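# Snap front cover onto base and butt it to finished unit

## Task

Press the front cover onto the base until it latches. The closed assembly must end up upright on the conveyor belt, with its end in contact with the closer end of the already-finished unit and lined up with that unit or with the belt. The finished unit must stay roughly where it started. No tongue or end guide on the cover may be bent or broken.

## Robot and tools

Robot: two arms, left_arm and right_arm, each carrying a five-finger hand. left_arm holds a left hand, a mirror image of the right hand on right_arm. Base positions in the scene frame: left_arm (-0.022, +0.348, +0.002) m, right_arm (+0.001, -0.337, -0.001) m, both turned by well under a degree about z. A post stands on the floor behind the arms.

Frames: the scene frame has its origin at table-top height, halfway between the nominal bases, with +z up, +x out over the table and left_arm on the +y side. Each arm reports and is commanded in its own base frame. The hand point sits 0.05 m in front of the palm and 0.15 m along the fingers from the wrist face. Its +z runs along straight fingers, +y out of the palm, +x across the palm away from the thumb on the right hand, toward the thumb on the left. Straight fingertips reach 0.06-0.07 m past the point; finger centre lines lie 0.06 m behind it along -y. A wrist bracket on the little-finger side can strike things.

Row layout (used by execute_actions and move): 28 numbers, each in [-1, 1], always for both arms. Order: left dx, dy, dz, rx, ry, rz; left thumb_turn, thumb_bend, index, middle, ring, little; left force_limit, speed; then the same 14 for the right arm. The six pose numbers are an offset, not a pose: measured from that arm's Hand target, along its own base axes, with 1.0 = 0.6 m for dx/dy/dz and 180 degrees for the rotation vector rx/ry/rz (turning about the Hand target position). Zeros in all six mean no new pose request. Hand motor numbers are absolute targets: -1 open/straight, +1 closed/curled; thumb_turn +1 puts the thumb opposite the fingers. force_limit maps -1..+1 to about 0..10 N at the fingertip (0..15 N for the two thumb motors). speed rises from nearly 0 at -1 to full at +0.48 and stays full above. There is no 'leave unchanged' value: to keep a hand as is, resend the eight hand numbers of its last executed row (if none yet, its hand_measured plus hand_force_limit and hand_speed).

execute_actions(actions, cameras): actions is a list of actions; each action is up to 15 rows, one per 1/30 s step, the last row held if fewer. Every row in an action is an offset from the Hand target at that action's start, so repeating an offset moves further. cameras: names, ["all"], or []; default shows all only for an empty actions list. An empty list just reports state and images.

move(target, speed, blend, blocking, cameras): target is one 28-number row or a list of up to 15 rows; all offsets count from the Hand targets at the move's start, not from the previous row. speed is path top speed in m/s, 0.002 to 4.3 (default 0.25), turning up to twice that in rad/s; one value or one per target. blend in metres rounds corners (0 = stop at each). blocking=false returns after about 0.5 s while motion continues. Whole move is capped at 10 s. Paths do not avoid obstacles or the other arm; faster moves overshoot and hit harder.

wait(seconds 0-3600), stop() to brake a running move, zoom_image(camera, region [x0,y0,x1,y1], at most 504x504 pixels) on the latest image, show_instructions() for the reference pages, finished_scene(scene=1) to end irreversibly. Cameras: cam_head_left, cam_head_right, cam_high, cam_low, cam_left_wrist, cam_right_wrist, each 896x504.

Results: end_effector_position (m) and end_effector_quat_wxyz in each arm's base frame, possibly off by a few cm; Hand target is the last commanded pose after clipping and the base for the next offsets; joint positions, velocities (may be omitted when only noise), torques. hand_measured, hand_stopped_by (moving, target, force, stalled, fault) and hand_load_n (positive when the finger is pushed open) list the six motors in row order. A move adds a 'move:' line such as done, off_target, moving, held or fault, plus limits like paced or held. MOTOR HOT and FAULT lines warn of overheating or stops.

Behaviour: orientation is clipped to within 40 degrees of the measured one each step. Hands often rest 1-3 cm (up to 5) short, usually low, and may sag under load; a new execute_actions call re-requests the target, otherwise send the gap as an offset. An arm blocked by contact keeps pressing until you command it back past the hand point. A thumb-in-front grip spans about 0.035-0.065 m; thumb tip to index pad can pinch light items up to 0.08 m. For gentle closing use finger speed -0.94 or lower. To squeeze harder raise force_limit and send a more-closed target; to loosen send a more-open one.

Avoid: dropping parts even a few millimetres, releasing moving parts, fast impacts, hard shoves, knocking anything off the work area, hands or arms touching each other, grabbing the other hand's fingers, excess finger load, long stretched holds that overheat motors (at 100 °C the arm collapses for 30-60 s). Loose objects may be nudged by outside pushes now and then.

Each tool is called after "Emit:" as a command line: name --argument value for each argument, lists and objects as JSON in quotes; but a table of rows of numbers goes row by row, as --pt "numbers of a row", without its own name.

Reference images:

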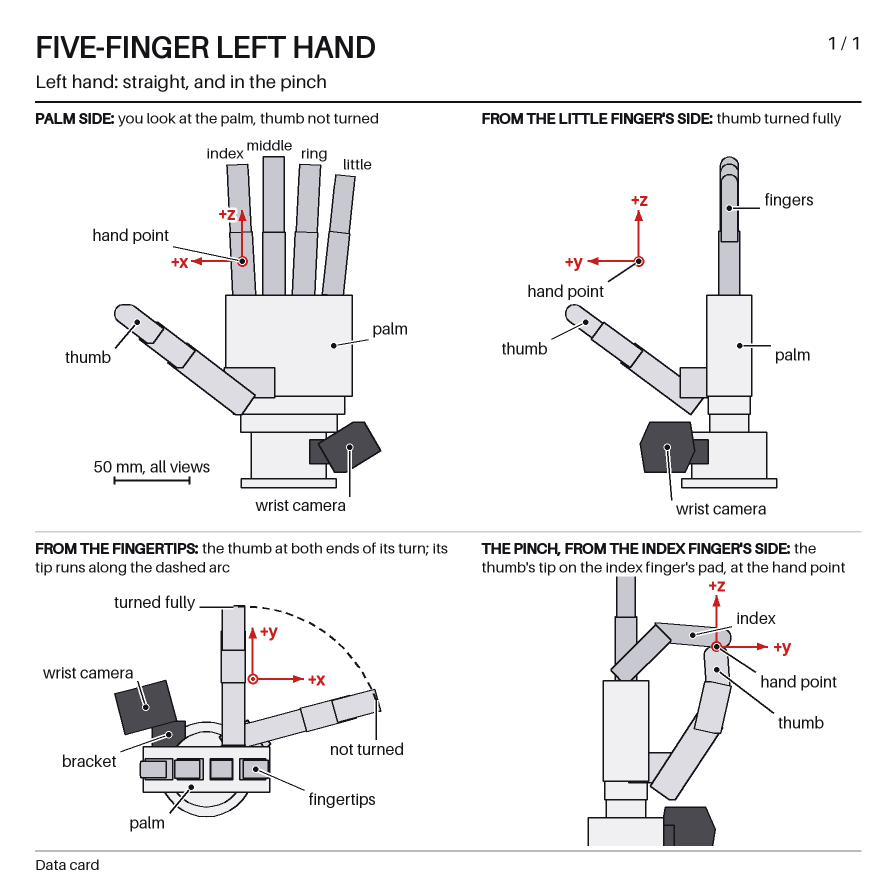

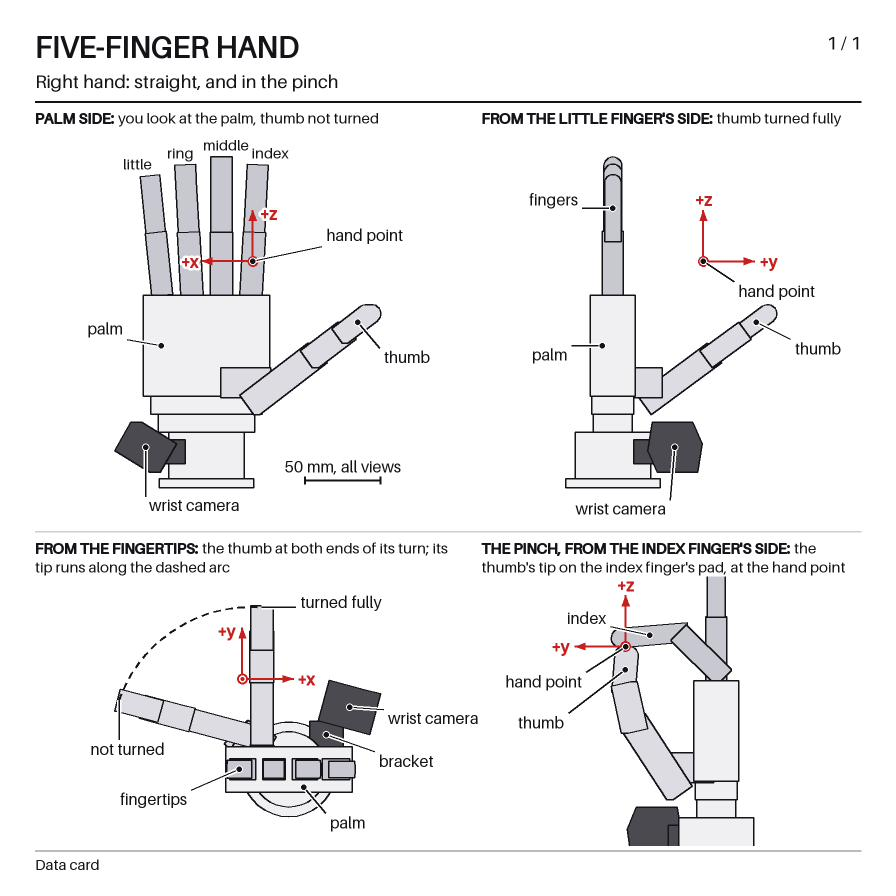

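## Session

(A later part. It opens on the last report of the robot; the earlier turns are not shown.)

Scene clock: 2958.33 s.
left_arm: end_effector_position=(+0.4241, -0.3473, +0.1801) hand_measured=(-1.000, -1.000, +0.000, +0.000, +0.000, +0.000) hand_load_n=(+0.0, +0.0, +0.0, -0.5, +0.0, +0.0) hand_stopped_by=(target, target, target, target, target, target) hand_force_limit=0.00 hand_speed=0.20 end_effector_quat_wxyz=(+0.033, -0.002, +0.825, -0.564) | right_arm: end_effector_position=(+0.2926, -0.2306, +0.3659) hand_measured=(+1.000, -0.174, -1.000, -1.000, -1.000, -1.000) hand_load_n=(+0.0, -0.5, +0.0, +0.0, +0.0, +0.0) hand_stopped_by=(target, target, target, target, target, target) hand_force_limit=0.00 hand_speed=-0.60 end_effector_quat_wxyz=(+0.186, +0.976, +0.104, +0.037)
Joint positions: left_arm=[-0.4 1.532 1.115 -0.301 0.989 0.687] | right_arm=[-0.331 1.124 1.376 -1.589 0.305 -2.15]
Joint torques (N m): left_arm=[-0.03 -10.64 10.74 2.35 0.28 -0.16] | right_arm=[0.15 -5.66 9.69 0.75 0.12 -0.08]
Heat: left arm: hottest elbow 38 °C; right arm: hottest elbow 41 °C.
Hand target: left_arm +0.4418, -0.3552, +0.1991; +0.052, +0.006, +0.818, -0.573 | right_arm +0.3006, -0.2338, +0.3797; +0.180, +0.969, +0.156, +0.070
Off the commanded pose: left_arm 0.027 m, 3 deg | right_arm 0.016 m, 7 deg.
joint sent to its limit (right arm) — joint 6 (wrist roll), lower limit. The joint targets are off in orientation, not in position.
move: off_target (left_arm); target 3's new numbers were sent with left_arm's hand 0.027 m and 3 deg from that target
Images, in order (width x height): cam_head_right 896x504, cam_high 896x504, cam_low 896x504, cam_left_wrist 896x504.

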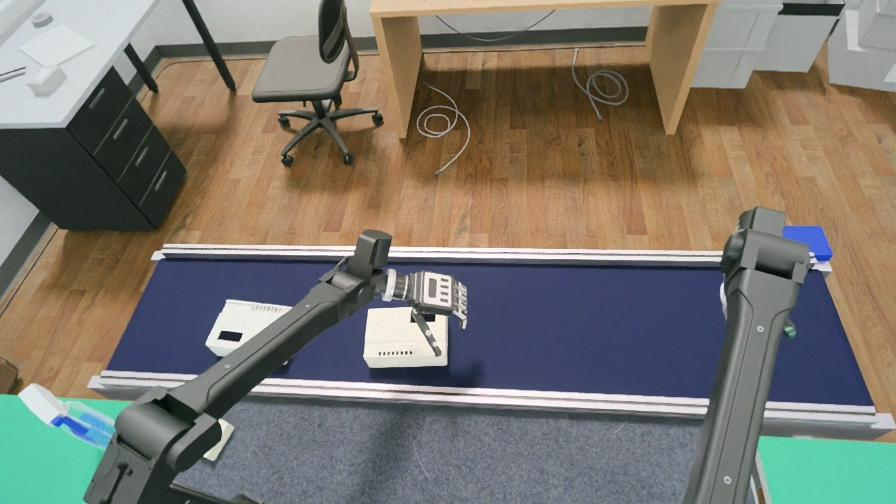

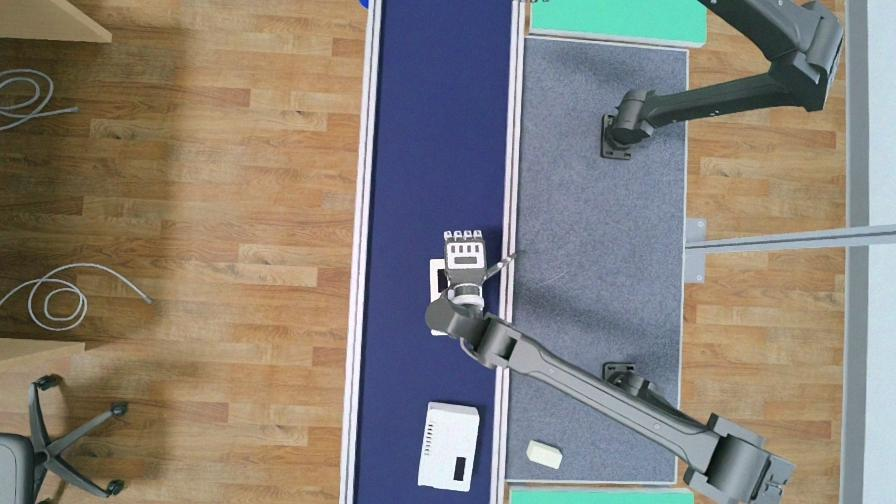

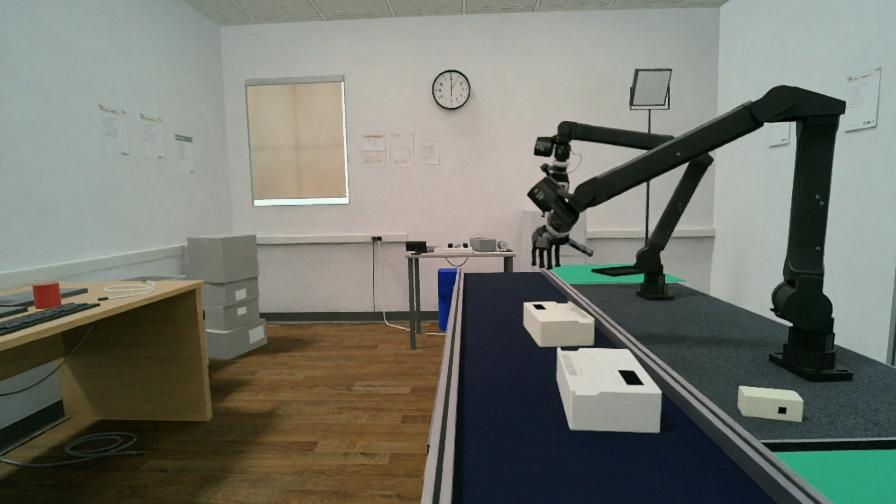

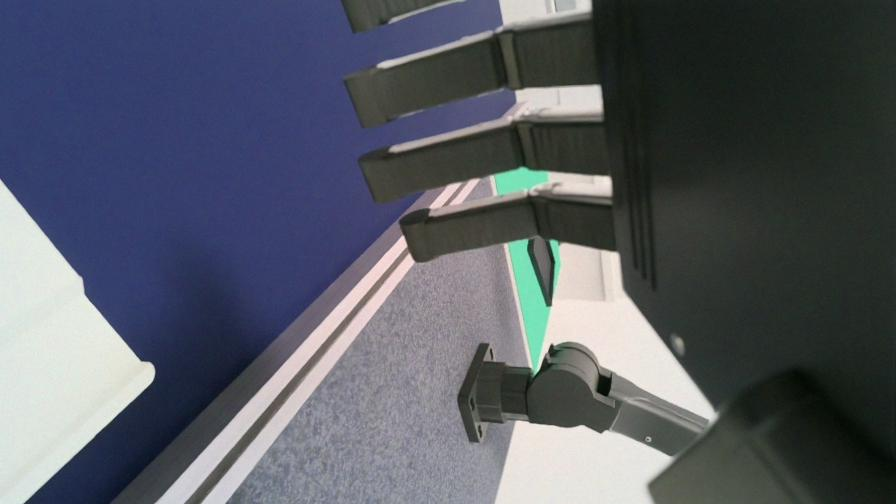

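Emit:
zoom_image --camera "cam_high" --region '[400, 390, 500, 500]'

Emit:
move --pt "0 0 -0.12 0 0 0 -1 -1 0 0 0 0 0 0.2 0 0 0 0 0 0 1 -0.17 -1 -1 -1 -1 0.0 -0.6" --speed '[0.1]' --cameras '["cam_high","cam_low"]'

Emit:
zoom_image --camera "cam_high" --region '[400, 210, 500, 350]'

Emit:
zoom_image --camera "cam_low" --region '[500, 230, 640, 350]'

Scaled by 4.582 from the camera's image (finer frame: 1280x720).

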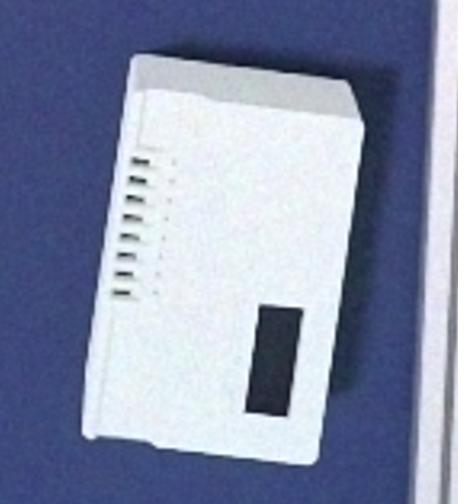

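Scene clock: 2965.53 s.
left_arm: end_effector_position=(+0.4388, -0.3534, +0.1253) hand_measured=(-1.000, -1.000, +0.000, +0.000, +0.000, +0.000) hand_load_n=(-0.5, -0.5, +0.0, +0.0, +0.0, +0.5) hand_stopped_by=(target, target, target, target, target, target) hand_force_limit=0.00 hand_speed=0.20 end_effector_quat_wxyz=(+0.048, +0.008, +0.820, -0.570) | right_arm: end_effector_position=(+0.2926, -0.2306, +0.3659) hand_measured=(+1.000, -0.174, -1.000, -1.000, -1.000, -1.000) hand_load_n=(+0.0, +0.0, +0.0, +0.0, +0.5, +0.0) hand_stopped_by=(target, target, target, target, target, target) hand_force_limit=0.00 hand_speed=-0.60 end_effector_quat_wxyz=(+0.186, +0.976, +0.104, +0.037)
Joint positions: left_arm=[-0.4 1.63 1.058 -0.108 0.988 0.687] | right_arm=[-0.331 1.124 1.376 -1.589 0.305 -2.15]
Joint torques (N m): left_arm=[-0.26 -11.69 7.01 2.55 0.27 -0.16] | right_arm=[0.15 -5.66 9.69 0.75 0.12 -0.08]
Heat: left arm: hottest elbow 39 °C; right arm: hottest elbow 41 °C.
Hand target: left_arm +0.4419, -0.3552, +0.1270; +0.052, +0.006, +0.818, -0.573 | right_arm +0.3006, -0.2338, +0.3797; +0.180, +0.969, +0.156, +0.070
Off the commanded pose: left_arm 0.004 m, 1 deg | right_arm 0.016 m, 7 deg.
joint sent to its limit (right arm) — joint 6 (wrist roll), lower limit. The joint targets are off in orientation, not in position.
move: done

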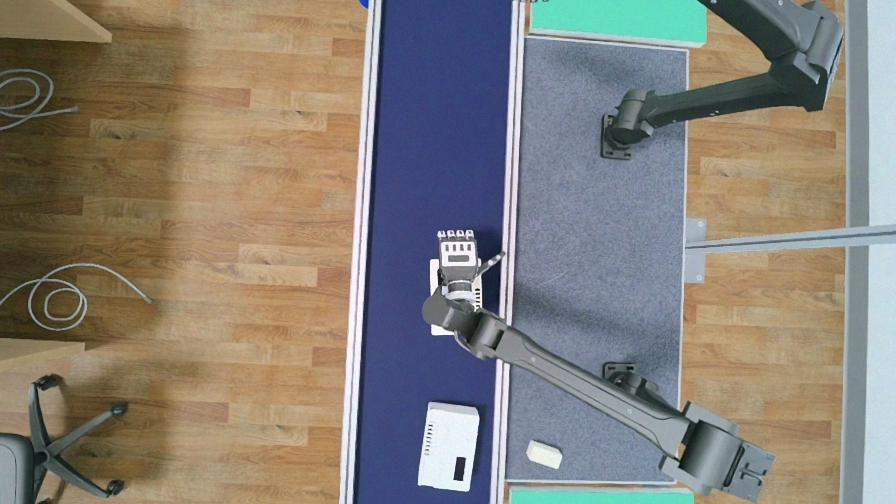

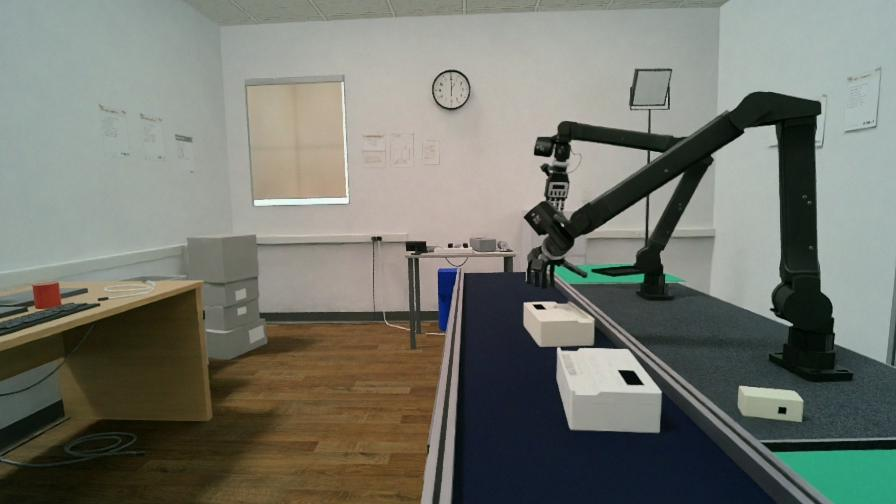

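Scaled by 3.600 from the camera's image (finer frame: 1280x720).

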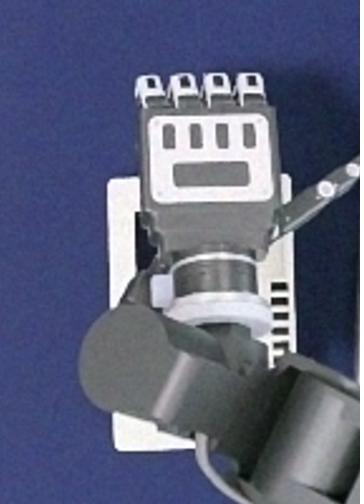

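Scaled by 3.600 from the camera's image (finer frame: 1280x720).

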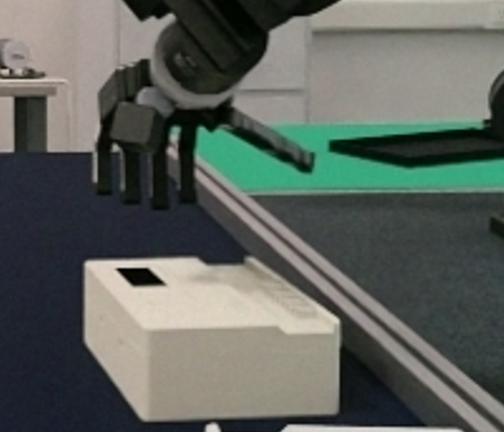

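Emit:
move --pt "0 0 -0.104 0 0 0 -1 -1 0 0 0 0 0 0.2 0 0 0 0 0 0 1 -0.17 -1 -1 -1 -1 0.0 -0.6" --speed '[0.08]' --cameras '["cam_low","cam_left_wrist"]'

Emit:
zoom_image --camera "cam_low" --region '[500, 230, 640, 350]'

Scene clock: 2971.33 s.
left_arm: end_effector_position=(+0.4398, -0.3538, +0.0654) hand_measured=(-1.000, -1.000, +0.000, +0.000, +0.000, +0.000) hand_load_n=(-0.5, +0.0, +0.0, +0.0, +0.0, +0.0) hand_stopped_by=(target, target, target, target, target, target) hand_force_limit=0.00 hand_speed=0.20 end_effector_quat_wxyz=(+0.050, +0.009, +0.820, -0.571) | right_arm: end_effector_position=(+0.2926, -0.2306, +0.3659) hand_measured=(+1.000, -0.174, -1.000, -1.000, -1.000, -1.000) hand_load_n=(+0.5, +0.0, +0.0, +0.0, +0.0, +0.0) hand_stopped_by=(target, target, target, target, target, target) hand_force_limit=0.00 hand_speed=-0.60 end_effector_quat_wxyz=(+0.186, +0.976, +0.104, +0.037)
Joint positions: left_arm=[-0.4 1.732 0.998 0.059 0.988 0.687] | right_arm=[-0.331 1.124 1.376 -1.589 0.305 -2.15]
Joint torques (N m): left_arm=[-0.32 -12.16 6.31 2.45 0.26 -0.18] | right_arm=[0.15 -5.66 9.69 0.75 0.12 -0.08]
Heat: left arm: hottest elbow 39 °C; right arm: hottest elbow 41 °C.
Hand target: left_arm +0.4418, -0.3552, +0.0645; +0.051, +0.006, +0.818, -0.573 | right_arm +0.3006, -0.2338, +0.3797; +0.180, +0.969, +0.156, +0.070
Off the commanded pose: left_arm 0.003 m, 1 deg | right_arm 0.016 m, 7 deg.
joint sent to its limit (right arm) — joint 6 (wrist roll), lower limit. The joint targets are off in orientation, not in position.
move: done

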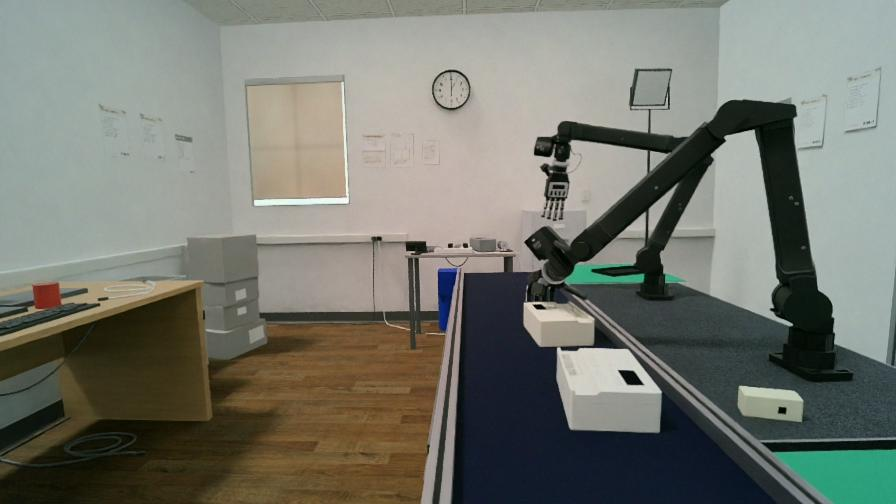

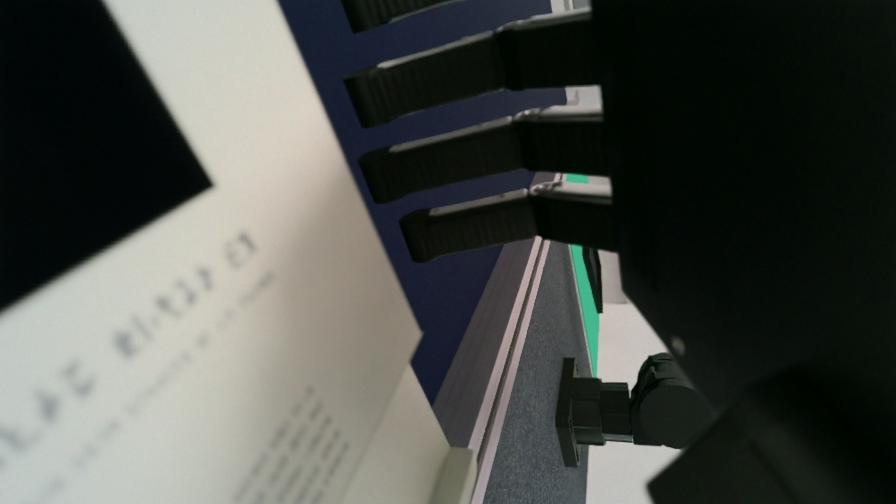

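Scaled by 3.600 from the camera's image (finer frame: 1280x720).

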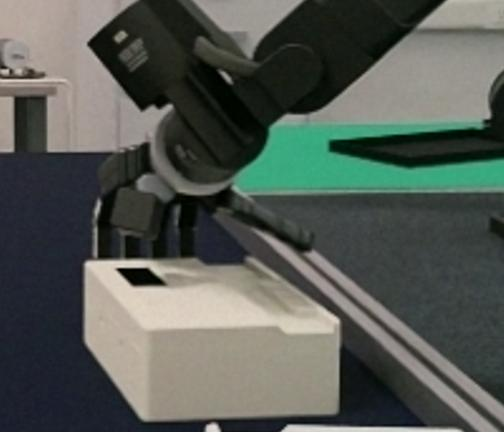

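Emit:
move --pt "0 0.1 0 0 0 0 -1 -1 0 0 0 0 0 0.2 0 0 0 0 0 0 1 -0.17 -1 -1 -1 -1 0.0 -0.6" --speed '[0.06]' --cameras '["cam_high","cam_left_wrist"]'

Emit:
zoom_image --camera "cam_high" --region '[400, 220, 500, 360]'

Scene clock: 2986.67 s.
left_arm: end_effector_position=(+0.4399, -0.3016, +0.0591) hand_measured=(-1.000, -1.000, +0.000, +0.000, +0.000, +0.000) hand_load_n=(+0.0, +0.0, +0.0, +1.0, +0.0, +0.0) hand_stopped_by=(target, target, target, target, target, target) hand_force_limit=0.00 hand_speed=0.20 end_effector_quat_wxyz=(+0.045, +0.005, +0.818, -0.573) | right_arm: end_effector_position=(+0.2926, -0.2306, +0.3659) hand_measured=(+1.000, -0.174, -1.000, -1.000, -1.000, -1.000) hand_load_n=(+0.0, +0.0, +0.0, +0.0, +0.0, +0.0) hand_stopped_by=(target, target, target, target, target, target) hand_force_limit=0.00 hand_speed=-0.60 end_effector_quat_wxyz=(+0.186, +0.976, +0.104, +0.037)
Joint positions: left_arm=[-0.296 1.711 0.964 -0.039 1.071 0.806] | right_arm=[-0.331 1.124 1.376 -1.589 0.305 -2.15]
Joint torques (N m): left_arm=[0.79 -13.74 5.91 1.03 0.53 0.13] | right_arm=[0.15 -5.66 9.69 0.73 0.12 -0.08]
Heat: left arm: hottest elbow 39 °C; right arm: hottest elbow 41 °C.
Hand target: left_arm +0.4419, -0.2952, +0.0646; +0.052, +0.006, +0.818, -0.573 | right_arm +0.3006, -0.2338, +0.3797; +0.180, +0.969, +0.156, +0.070
Off the commanded pose: left_arm 0.009 m, 1 deg | right_arm 0.016 m, 7 deg.
joint sent to its limit (right arm) — joint 6 (wrist roll), lower limit. The joint targets are off in orientation, not in position.
move: done

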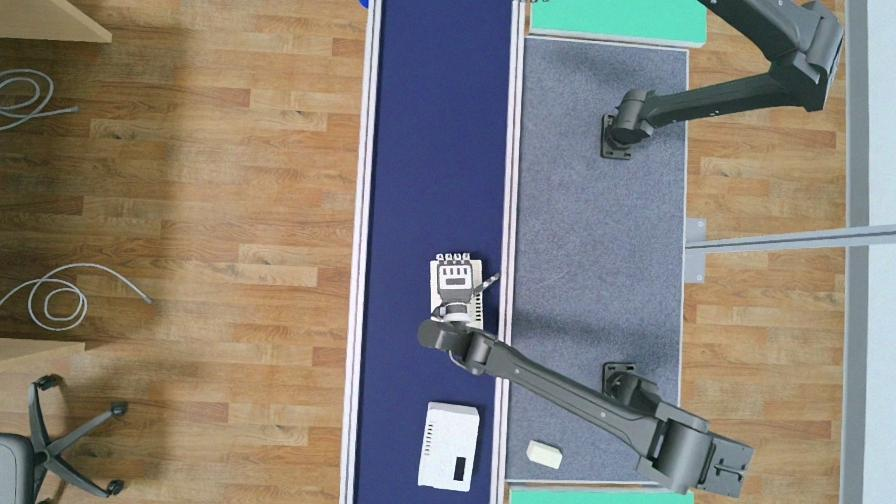

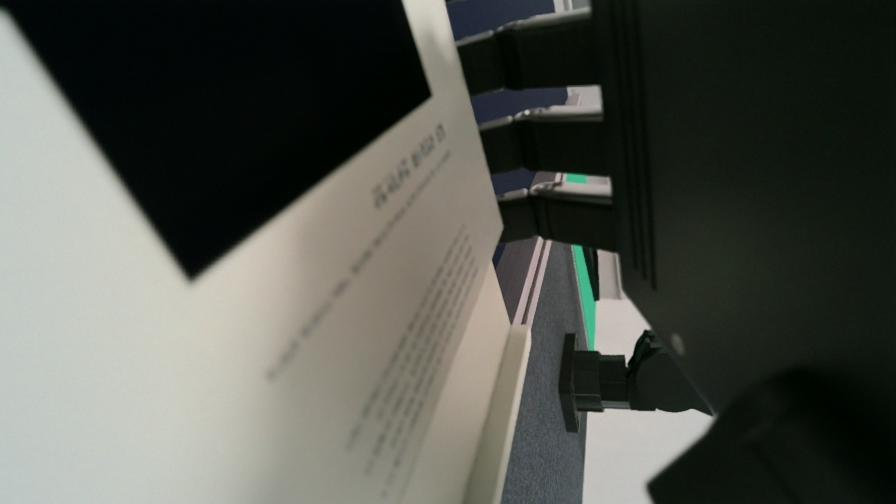

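Scaled by 3.600 from the camera's image (finer frame: 1280x720).

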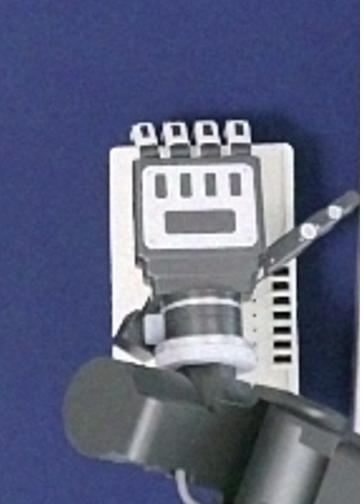

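Emit:
move --target '[-0.005,0.085,0.005,0,0,-0.01,-1,-1,0,0,0,0,0,0.2,0,0,0,0,0,0,1,-0.17,-1,-1,-1,-1,0.0,-0.6]' --speed 0.05 --cameras '["cam_high","cam_low"]'

Scene clock: 2996.57 s.
left_arm: end_effector_position=(+0.4286, -0.2488, +0.0579) hand_measured=(-1.000, -1.000, +0.000, +0.000, +0.000, +0.000) hand_load_n=(-0.5, +0.0, +0.0, +1.0, +0.5, +0.0) hand_stopped_by=(target, target, target, target, target, target) hand_force_limit=0.00 hand_speed=0.20 end_effector_quat_wxyz=(+0.029, +0.014, +0.819, -0.573) | right_arm: end_effector_position=(+0.2926, -0.2306, +0.3659) hand_measured=(+1.000, -0.174, -1.000, -1.000, -1.000, -1.000) hand_load_n=(+0.0, +0.0, +0.0, +0.0, +0.0, -0.5) hand_stopped_by=(target, target, target, target, target, target) hand_force_limit=0.00 hand_speed=-0.60 end_effector_quat_wxyz=(+0.186, +0.976, +0.104, +0.037)
Joint positions: left_arm=[-0.189 1.688 0.964 -0.3 1.161 1.052] | right_arm=[-0.331 1.124 1.376 -1.589 0.305 -2.15]
Joint torques (N m): left_arm=[0.5 -12.63 7.35 0.77 0.51 0.12] | right_arm=[0.15 -5.66 9.69 0.75 0.12 -0.08]
Heat: left arm: hottest elbow 39 °C; right arm: hottest elbow 41 °C.
Hand target: left_arm +0.4388, -0.2442, +0.0676; +0.043, +0.019, +0.818, -0.573 | right_arm +0.3006, -0.2338, +0.3797; +0.180, +0.969, +0.156, +0.070
Off the commanded pose: left_arm 0.015 m, 2 deg | right_arm 0.016 m, 7 deg.
joint sent to its limit (right arm) — joint 6 (wrist roll), lower limit. The joint targets are off in orientation, not in position.
move: off_target (left_arm)

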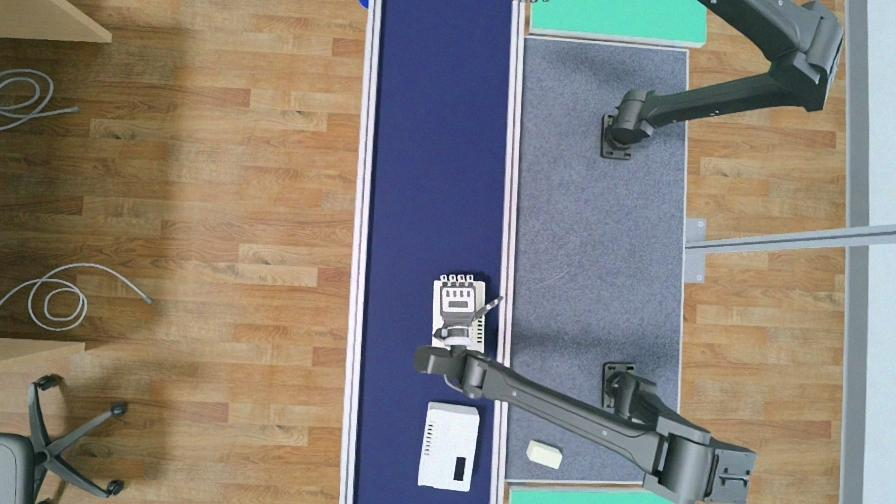

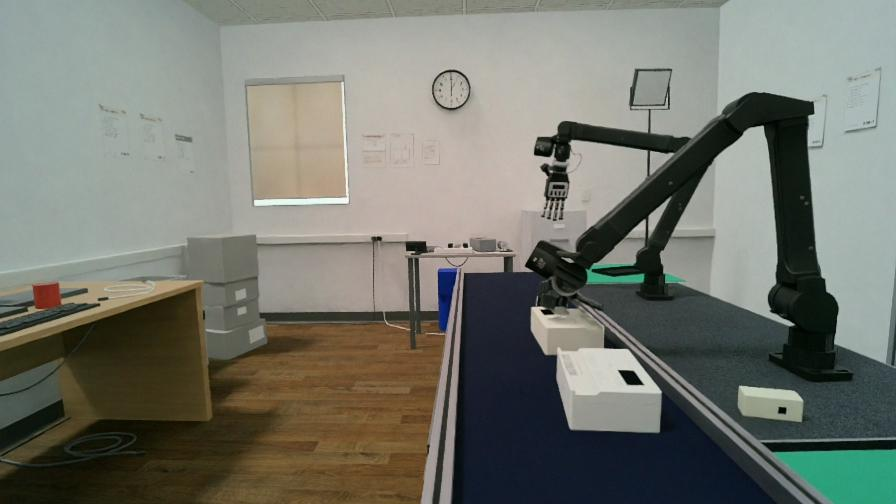

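Emit:
zoom_image --camera "cam_high" --region '[380, 260, 540, 500]'

Emit:
zoom_image --camera "cam_low" --region '[500, 230, 700, 450]'

Scaled by 2.100 from the camera's image (finer frame: 1280x720).

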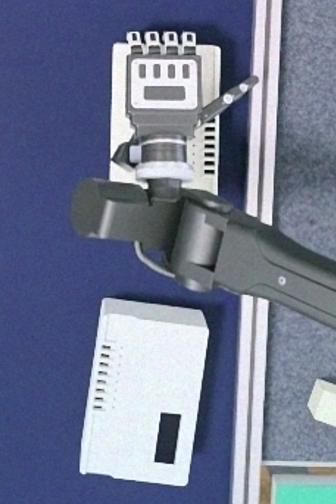

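Scaled by 2.291 from the camera's image (finer frame: 1280x720).

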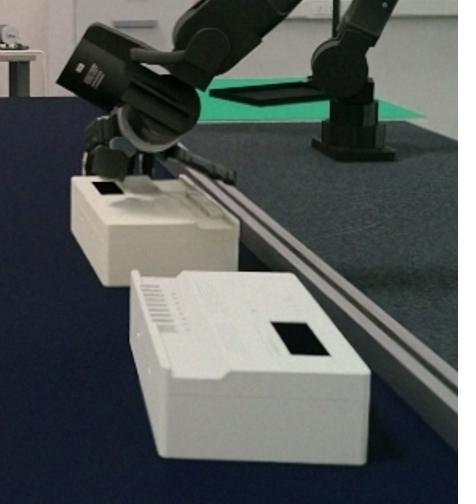

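Emit:
move --target '[-0.012,0.1,0.005,0,0,-0.017,-1,-1,0,0,0,0,0,0.2,0,0,0,0,0,0,1,-0.17,-1,-1,-1,-1,0.0,-0.6]' --speed 0.05 --cameras '["cam_high","cam_low"]'

Emit:
zoom_image --camera "cam_high" --region '[380, 280, 540, 500]'

Emit:
zoom_image --camera "cam_low" --region '[500, 230, 700, 450]'

Scene clock: 3006.67 s.
left_arm: end_effector_position=(+0.4133, -0.1880, +0.0637) hand_measured=(-1.000, -1.000, +0.000, +0.000, +0.000, +0.000) hand_load_n=(+0.0, +0.0, +0.5, +0.5, +0.0, +0.0) hand_stopped_by=(target, target, target, target, target, target) hand_force_limit=0.00 hand_speed=0.20 end_effector_quat_wxyz=(+0.011, +0.032, +0.818, -0.574) | right_arm: end_effector_position=(+0.2926, -0.2306, +0.3659) hand_measured=(+1.000, -0.174, -1.000, -1.000, -1.000, -1.000) hand_load_n=(+0.0, +0.0, +0.0, +0.0, +0.0, +0.0) hand_stopped_by=(target, target, target, target, target, target) hand_force_limit=0.00 hand_speed=-0.60 end_effector_quat_wxyz=(+0.186, +0.976, +0.104, +0.037)
Joint positions: left_arm=[-0.06 1.695 1.028 -0.793 1.221 1.511] | right_arm=[-0.331 1.124 1.376 -1.589 0.305 -2.15]
Joint torques (N m): left_arm=[0.32 -10.81 8.66 0.43 0.72 0.18] | right_arm=[0.21 -5.66 9.7 0.76 0.12 -0.08]
Heat: left arm: hottest elbow 39 °C; right arm: hottest elbow 41 °C.
Hand target: left_arm +0.4316, -0.1843, +0.0706; +0.027, +0.041, +0.817, -0.574 | right_arm +0.3006, -0.2338, +0.3797; +0.180, +0.969, +0.156, +0.070
Off the commanded pose: left_arm 0.020 m, 2 deg | right_arm 0.016 m, 7 deg.
joint sent to its limit (right arm) — joint 6 (wrist roll), lower limit. The joint targets are off in orientation, not in position.
move: off_target (left_arm)

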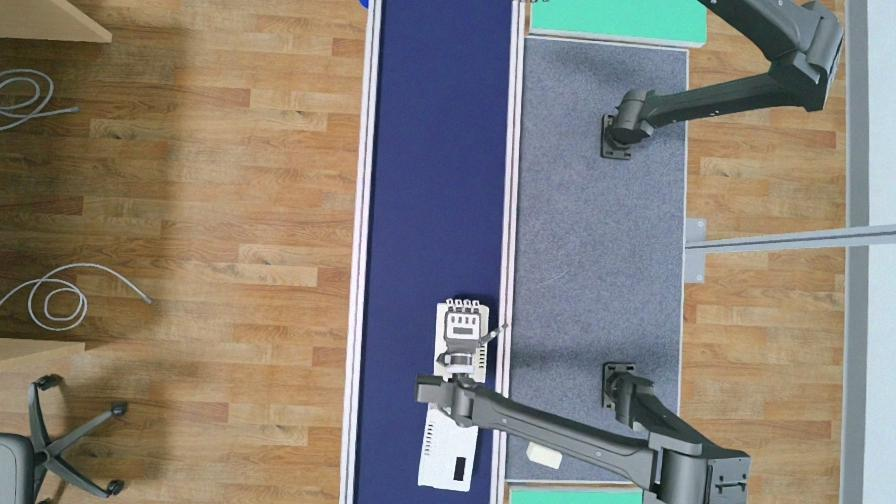

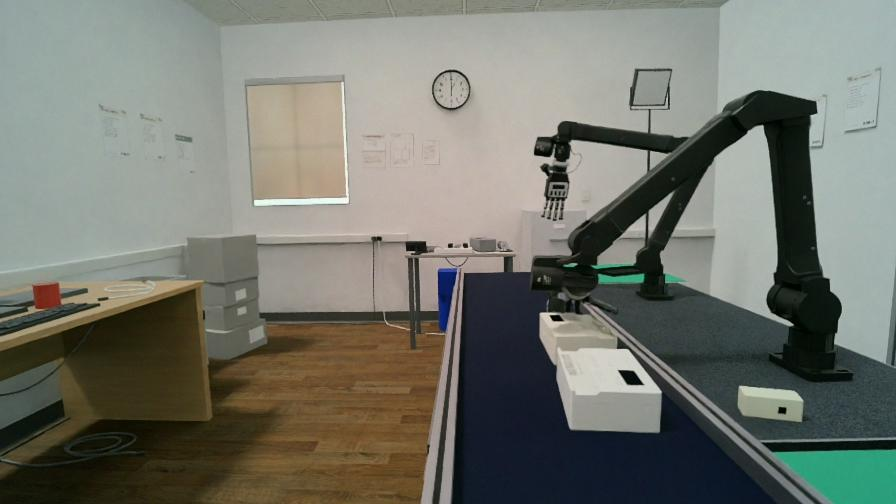

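Scaled by 2.291 from the camera's image (finer frame: 1280x720).

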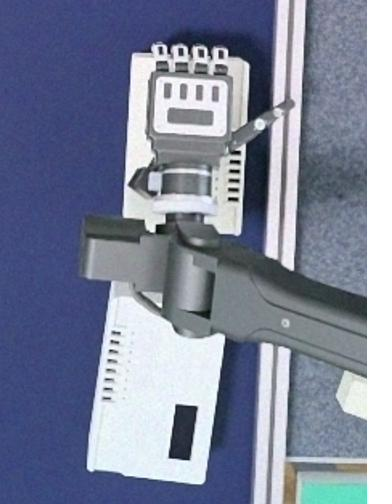

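Scaled by 2.291 from the camera's image (finer frame: 1280x720).

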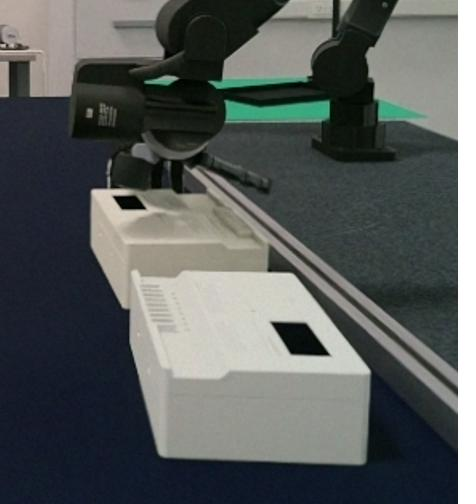

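Emit:
move --target '[-0.003,0.08,0.0,0,0,-0.016,-1,-1,0,0,0,0,0,0.2,0,0,0,0,0,0,1,-0.17,-1,-1,-1,-1,0.0,-0.6]' --speed 0.04 --cameras '["cam_high","cam_low"]'

Emit:
zoom_image --camera "cam_high" --region '[380, 280, 540, 500]'

Emit:
zoom_image --camera "cam_low" --region '[500, 230, 700, 450]'

Scene clock: 3012.90 s.
left_arm: end_effector_position=(+0.4125, -0.1425, +0.0652) hand_measured=(-1.000, -1.000, +0.000, +0.000, +0.000, +0.000) hand_load_n=(+0.0, +0.0, +0.5, +0.5, +0.0, +0.0) hand_stopped_by=(target, target, target, target, target, target) hand_force_limit=0.00 hand_speed=0.20 end_effector_quat_wxyz=(-0.003, +0.052, +0.815, -0.577) | right_arm: end_effector_position=(+0.2926, -0.2306, +0.3659) hand_measured=(+1.000, -0.174, -1.000, -1.000, -1.000, -1.000) hand_load_n=(+0.0, +0.0, +0.0, +0.0, +0.0, +0.0) hand_stopped_by=(target, target, target, target, target, target) hand_force_limit=0.00 hand_speed=-0.60 end_effector_quat_wxyz=(+0.186, +0.976, +0.104, +0.037)
Joint positions: left_arm=[0.04 1.78 1.14 -1.232 1.214 1.948] | right_arm=[-0.331 1.124 1.376 -1.589 0.305 -2.15]
Joint torques (N m): left_arm=[0.62 -11.69 8.39 0.01 0.5 0.18] | right_arm=[0.15 -5.66 9.69 0.75 0.12 -0.08]
Heat: left arm: hottest elbow 39 °C; right arm: hottest elbow 41 °C.
Hand target: left_arm +0.4298, -0.1362, +0.0706; +0.013, +0.061, +0.816, -0.575 | right_arm +0.3006, -0.2338, +0.3797; +0.180, +0.969, +0.156, +0.070
Off the commanded pose: left_arm 0.019 m, 2 deg | right_arm 0.016 m, 7 deg.
joint sent to its limit (right arm) — joint 6 (wrist roll), lower limit. The joint targets are off in orientation, not in position.
move: off_target (left_arm)

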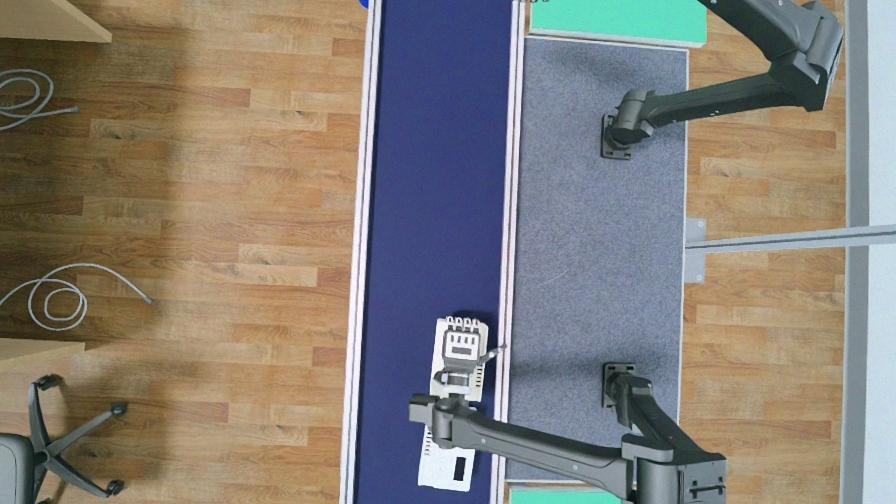

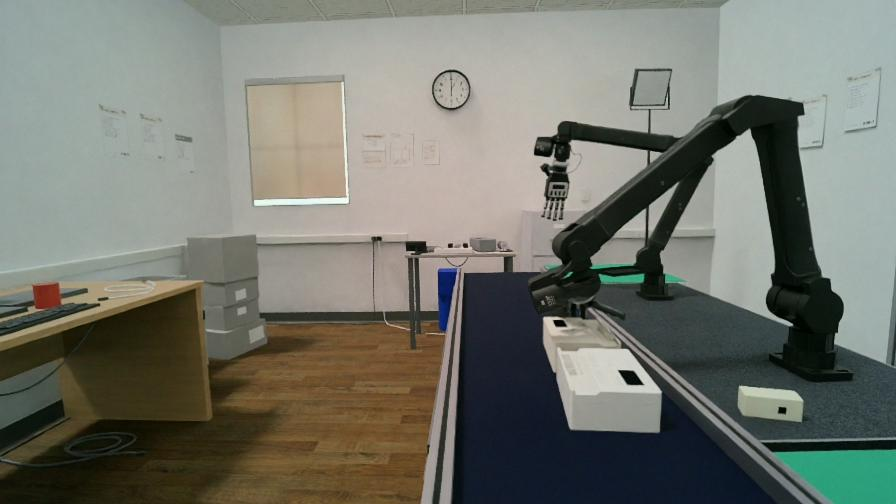

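Scaled by 2.291 from the camera's image (finer frame: 1280x720).

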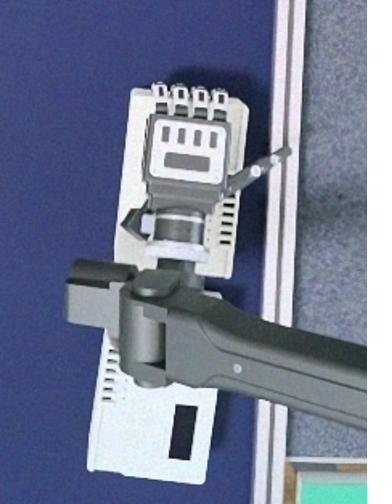

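Scaled by 2.291 from the camera's image (finer frame: 1280x720).

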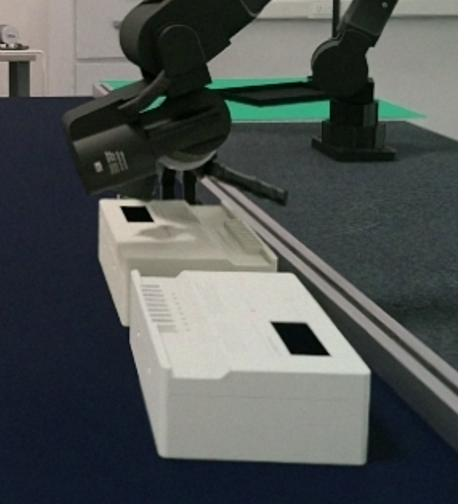

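Emit:
move --target '[-0.01,0.04,0.0,0,0,0,-1,-1,0,0,0,0,0,0.2,0,0,0,0,0,0,1,-0.17,-1,-1,-1,-1,0.0,-0.6]' --speed 0.03 --cameras '["cam_high","cam_low"]'

Emit:
zoom_image --camera "cam_high" --region '[400, 300, 520, 500]'

Emit:
zoom_image --camera "cam_low" --region '[520, 270, 680, 450]'

Scene clock: 3026.50 s.
left_arm: end_effector_position=(+0.4086, -0.1193, +0.0654) hand_measured=(-1.000, -1.000, +0.000, +0.000, +0.000, +0.000) hand_load_n=(+0.0, +0.0, +0.0, +0.5, +0.5, +0.0) hand_stopped_by=(target, target, target, target, target, target) hand_force_limit=0.00 hand_speed=0.20 end_effector_quat_wxyz=(-0.001, +0.055, +0.815, -0.577) | right_arm: end_effector_position=(+0.2926, -0.2306, +0.3659) hand_measured=(+1.000, -0.174, -1.000, -1.000, -1.000, -1.000) hand_load_n=(+0.0, +0.0, +0.0, +0.0, +0.0, +0.0) hand_stopped_by=(target, target, target, target, target, target) hand_force_limit=0.00 hand_speed=-0.60 end_effector_quat_wxyz=(+0.186, +0.976, +0.104, +0.037)
Joint positions: left_arm=[0.092 1.796 1.155 -1.354 1.196 2.088] | right_arm=[-0.331 1.124 1.376 -1.589 0.305 -2.15]
Joint torques (N m): left_arm=[0.85 -12.04 7.99 -0.39 0.45 0.15] | right_arm=[0.15 -5.66 9.69 0.75 0.12 -0.08]
Heat: left arm: hottest elbow 38 °C; right arm: hottest elbow 41 °C.
Hand target: left_arm +0.4238, -0.1121, +0.0706; +0.013, +0.061, +0.816, -0.575 | right_arm +0.3006, -0.2338, +0.3797; +0.180, +0.969, +0.156, +0.070
Off the commanded pose: left_arm 0.018 m, 2 deg | right_arm 0.016 m, 7 deg.
joint sent to its limit (right arm) — joint 6 (wrist roll), lower limit. The joint targets are off in orientation, not in position.
move: off_target (left_arm)

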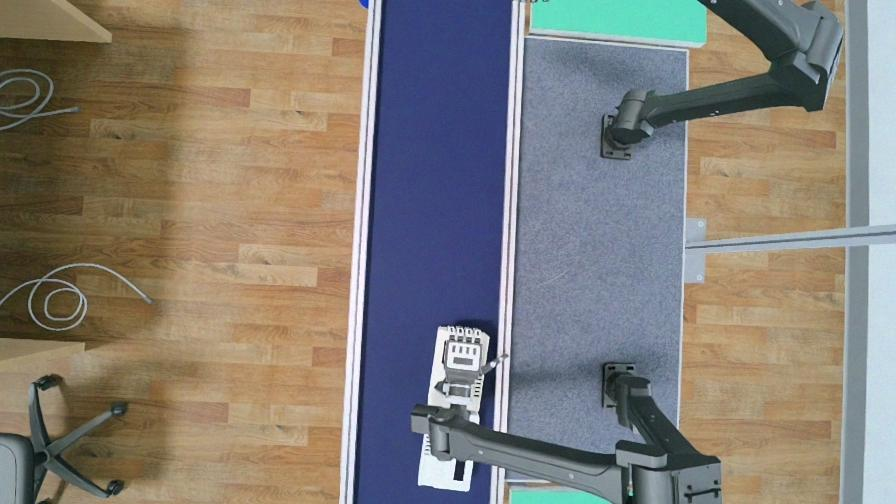

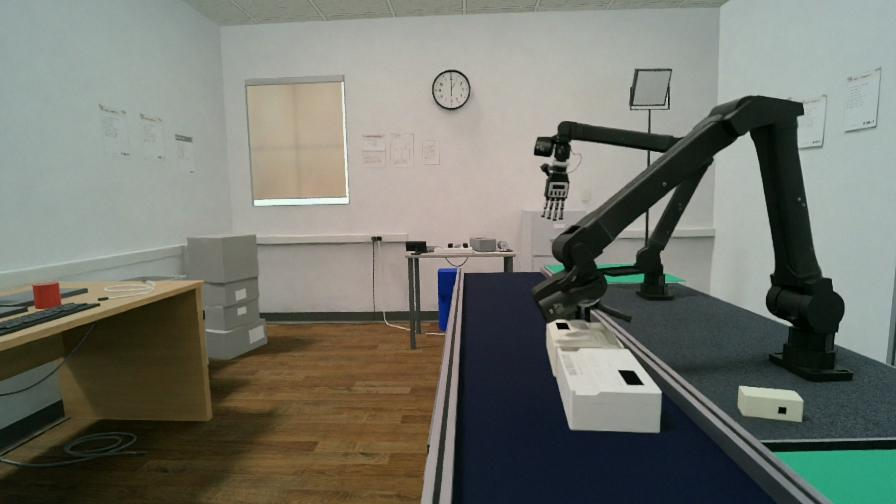

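Scaled by 2.520 from the camera's image (finer frame: 1280x720).

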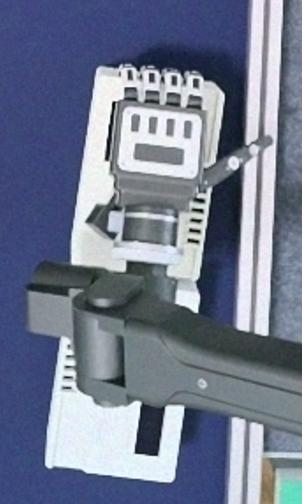

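Scaled by 2.800 from the camera's image (finer frame: 1280x720).

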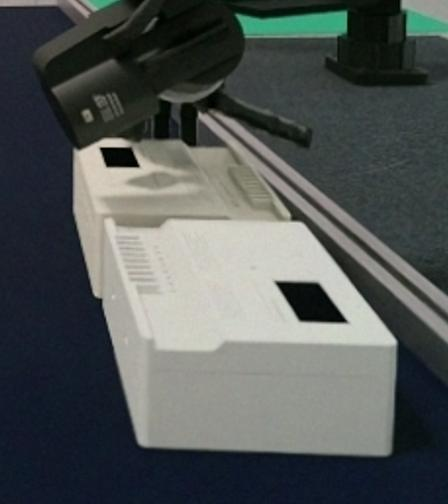

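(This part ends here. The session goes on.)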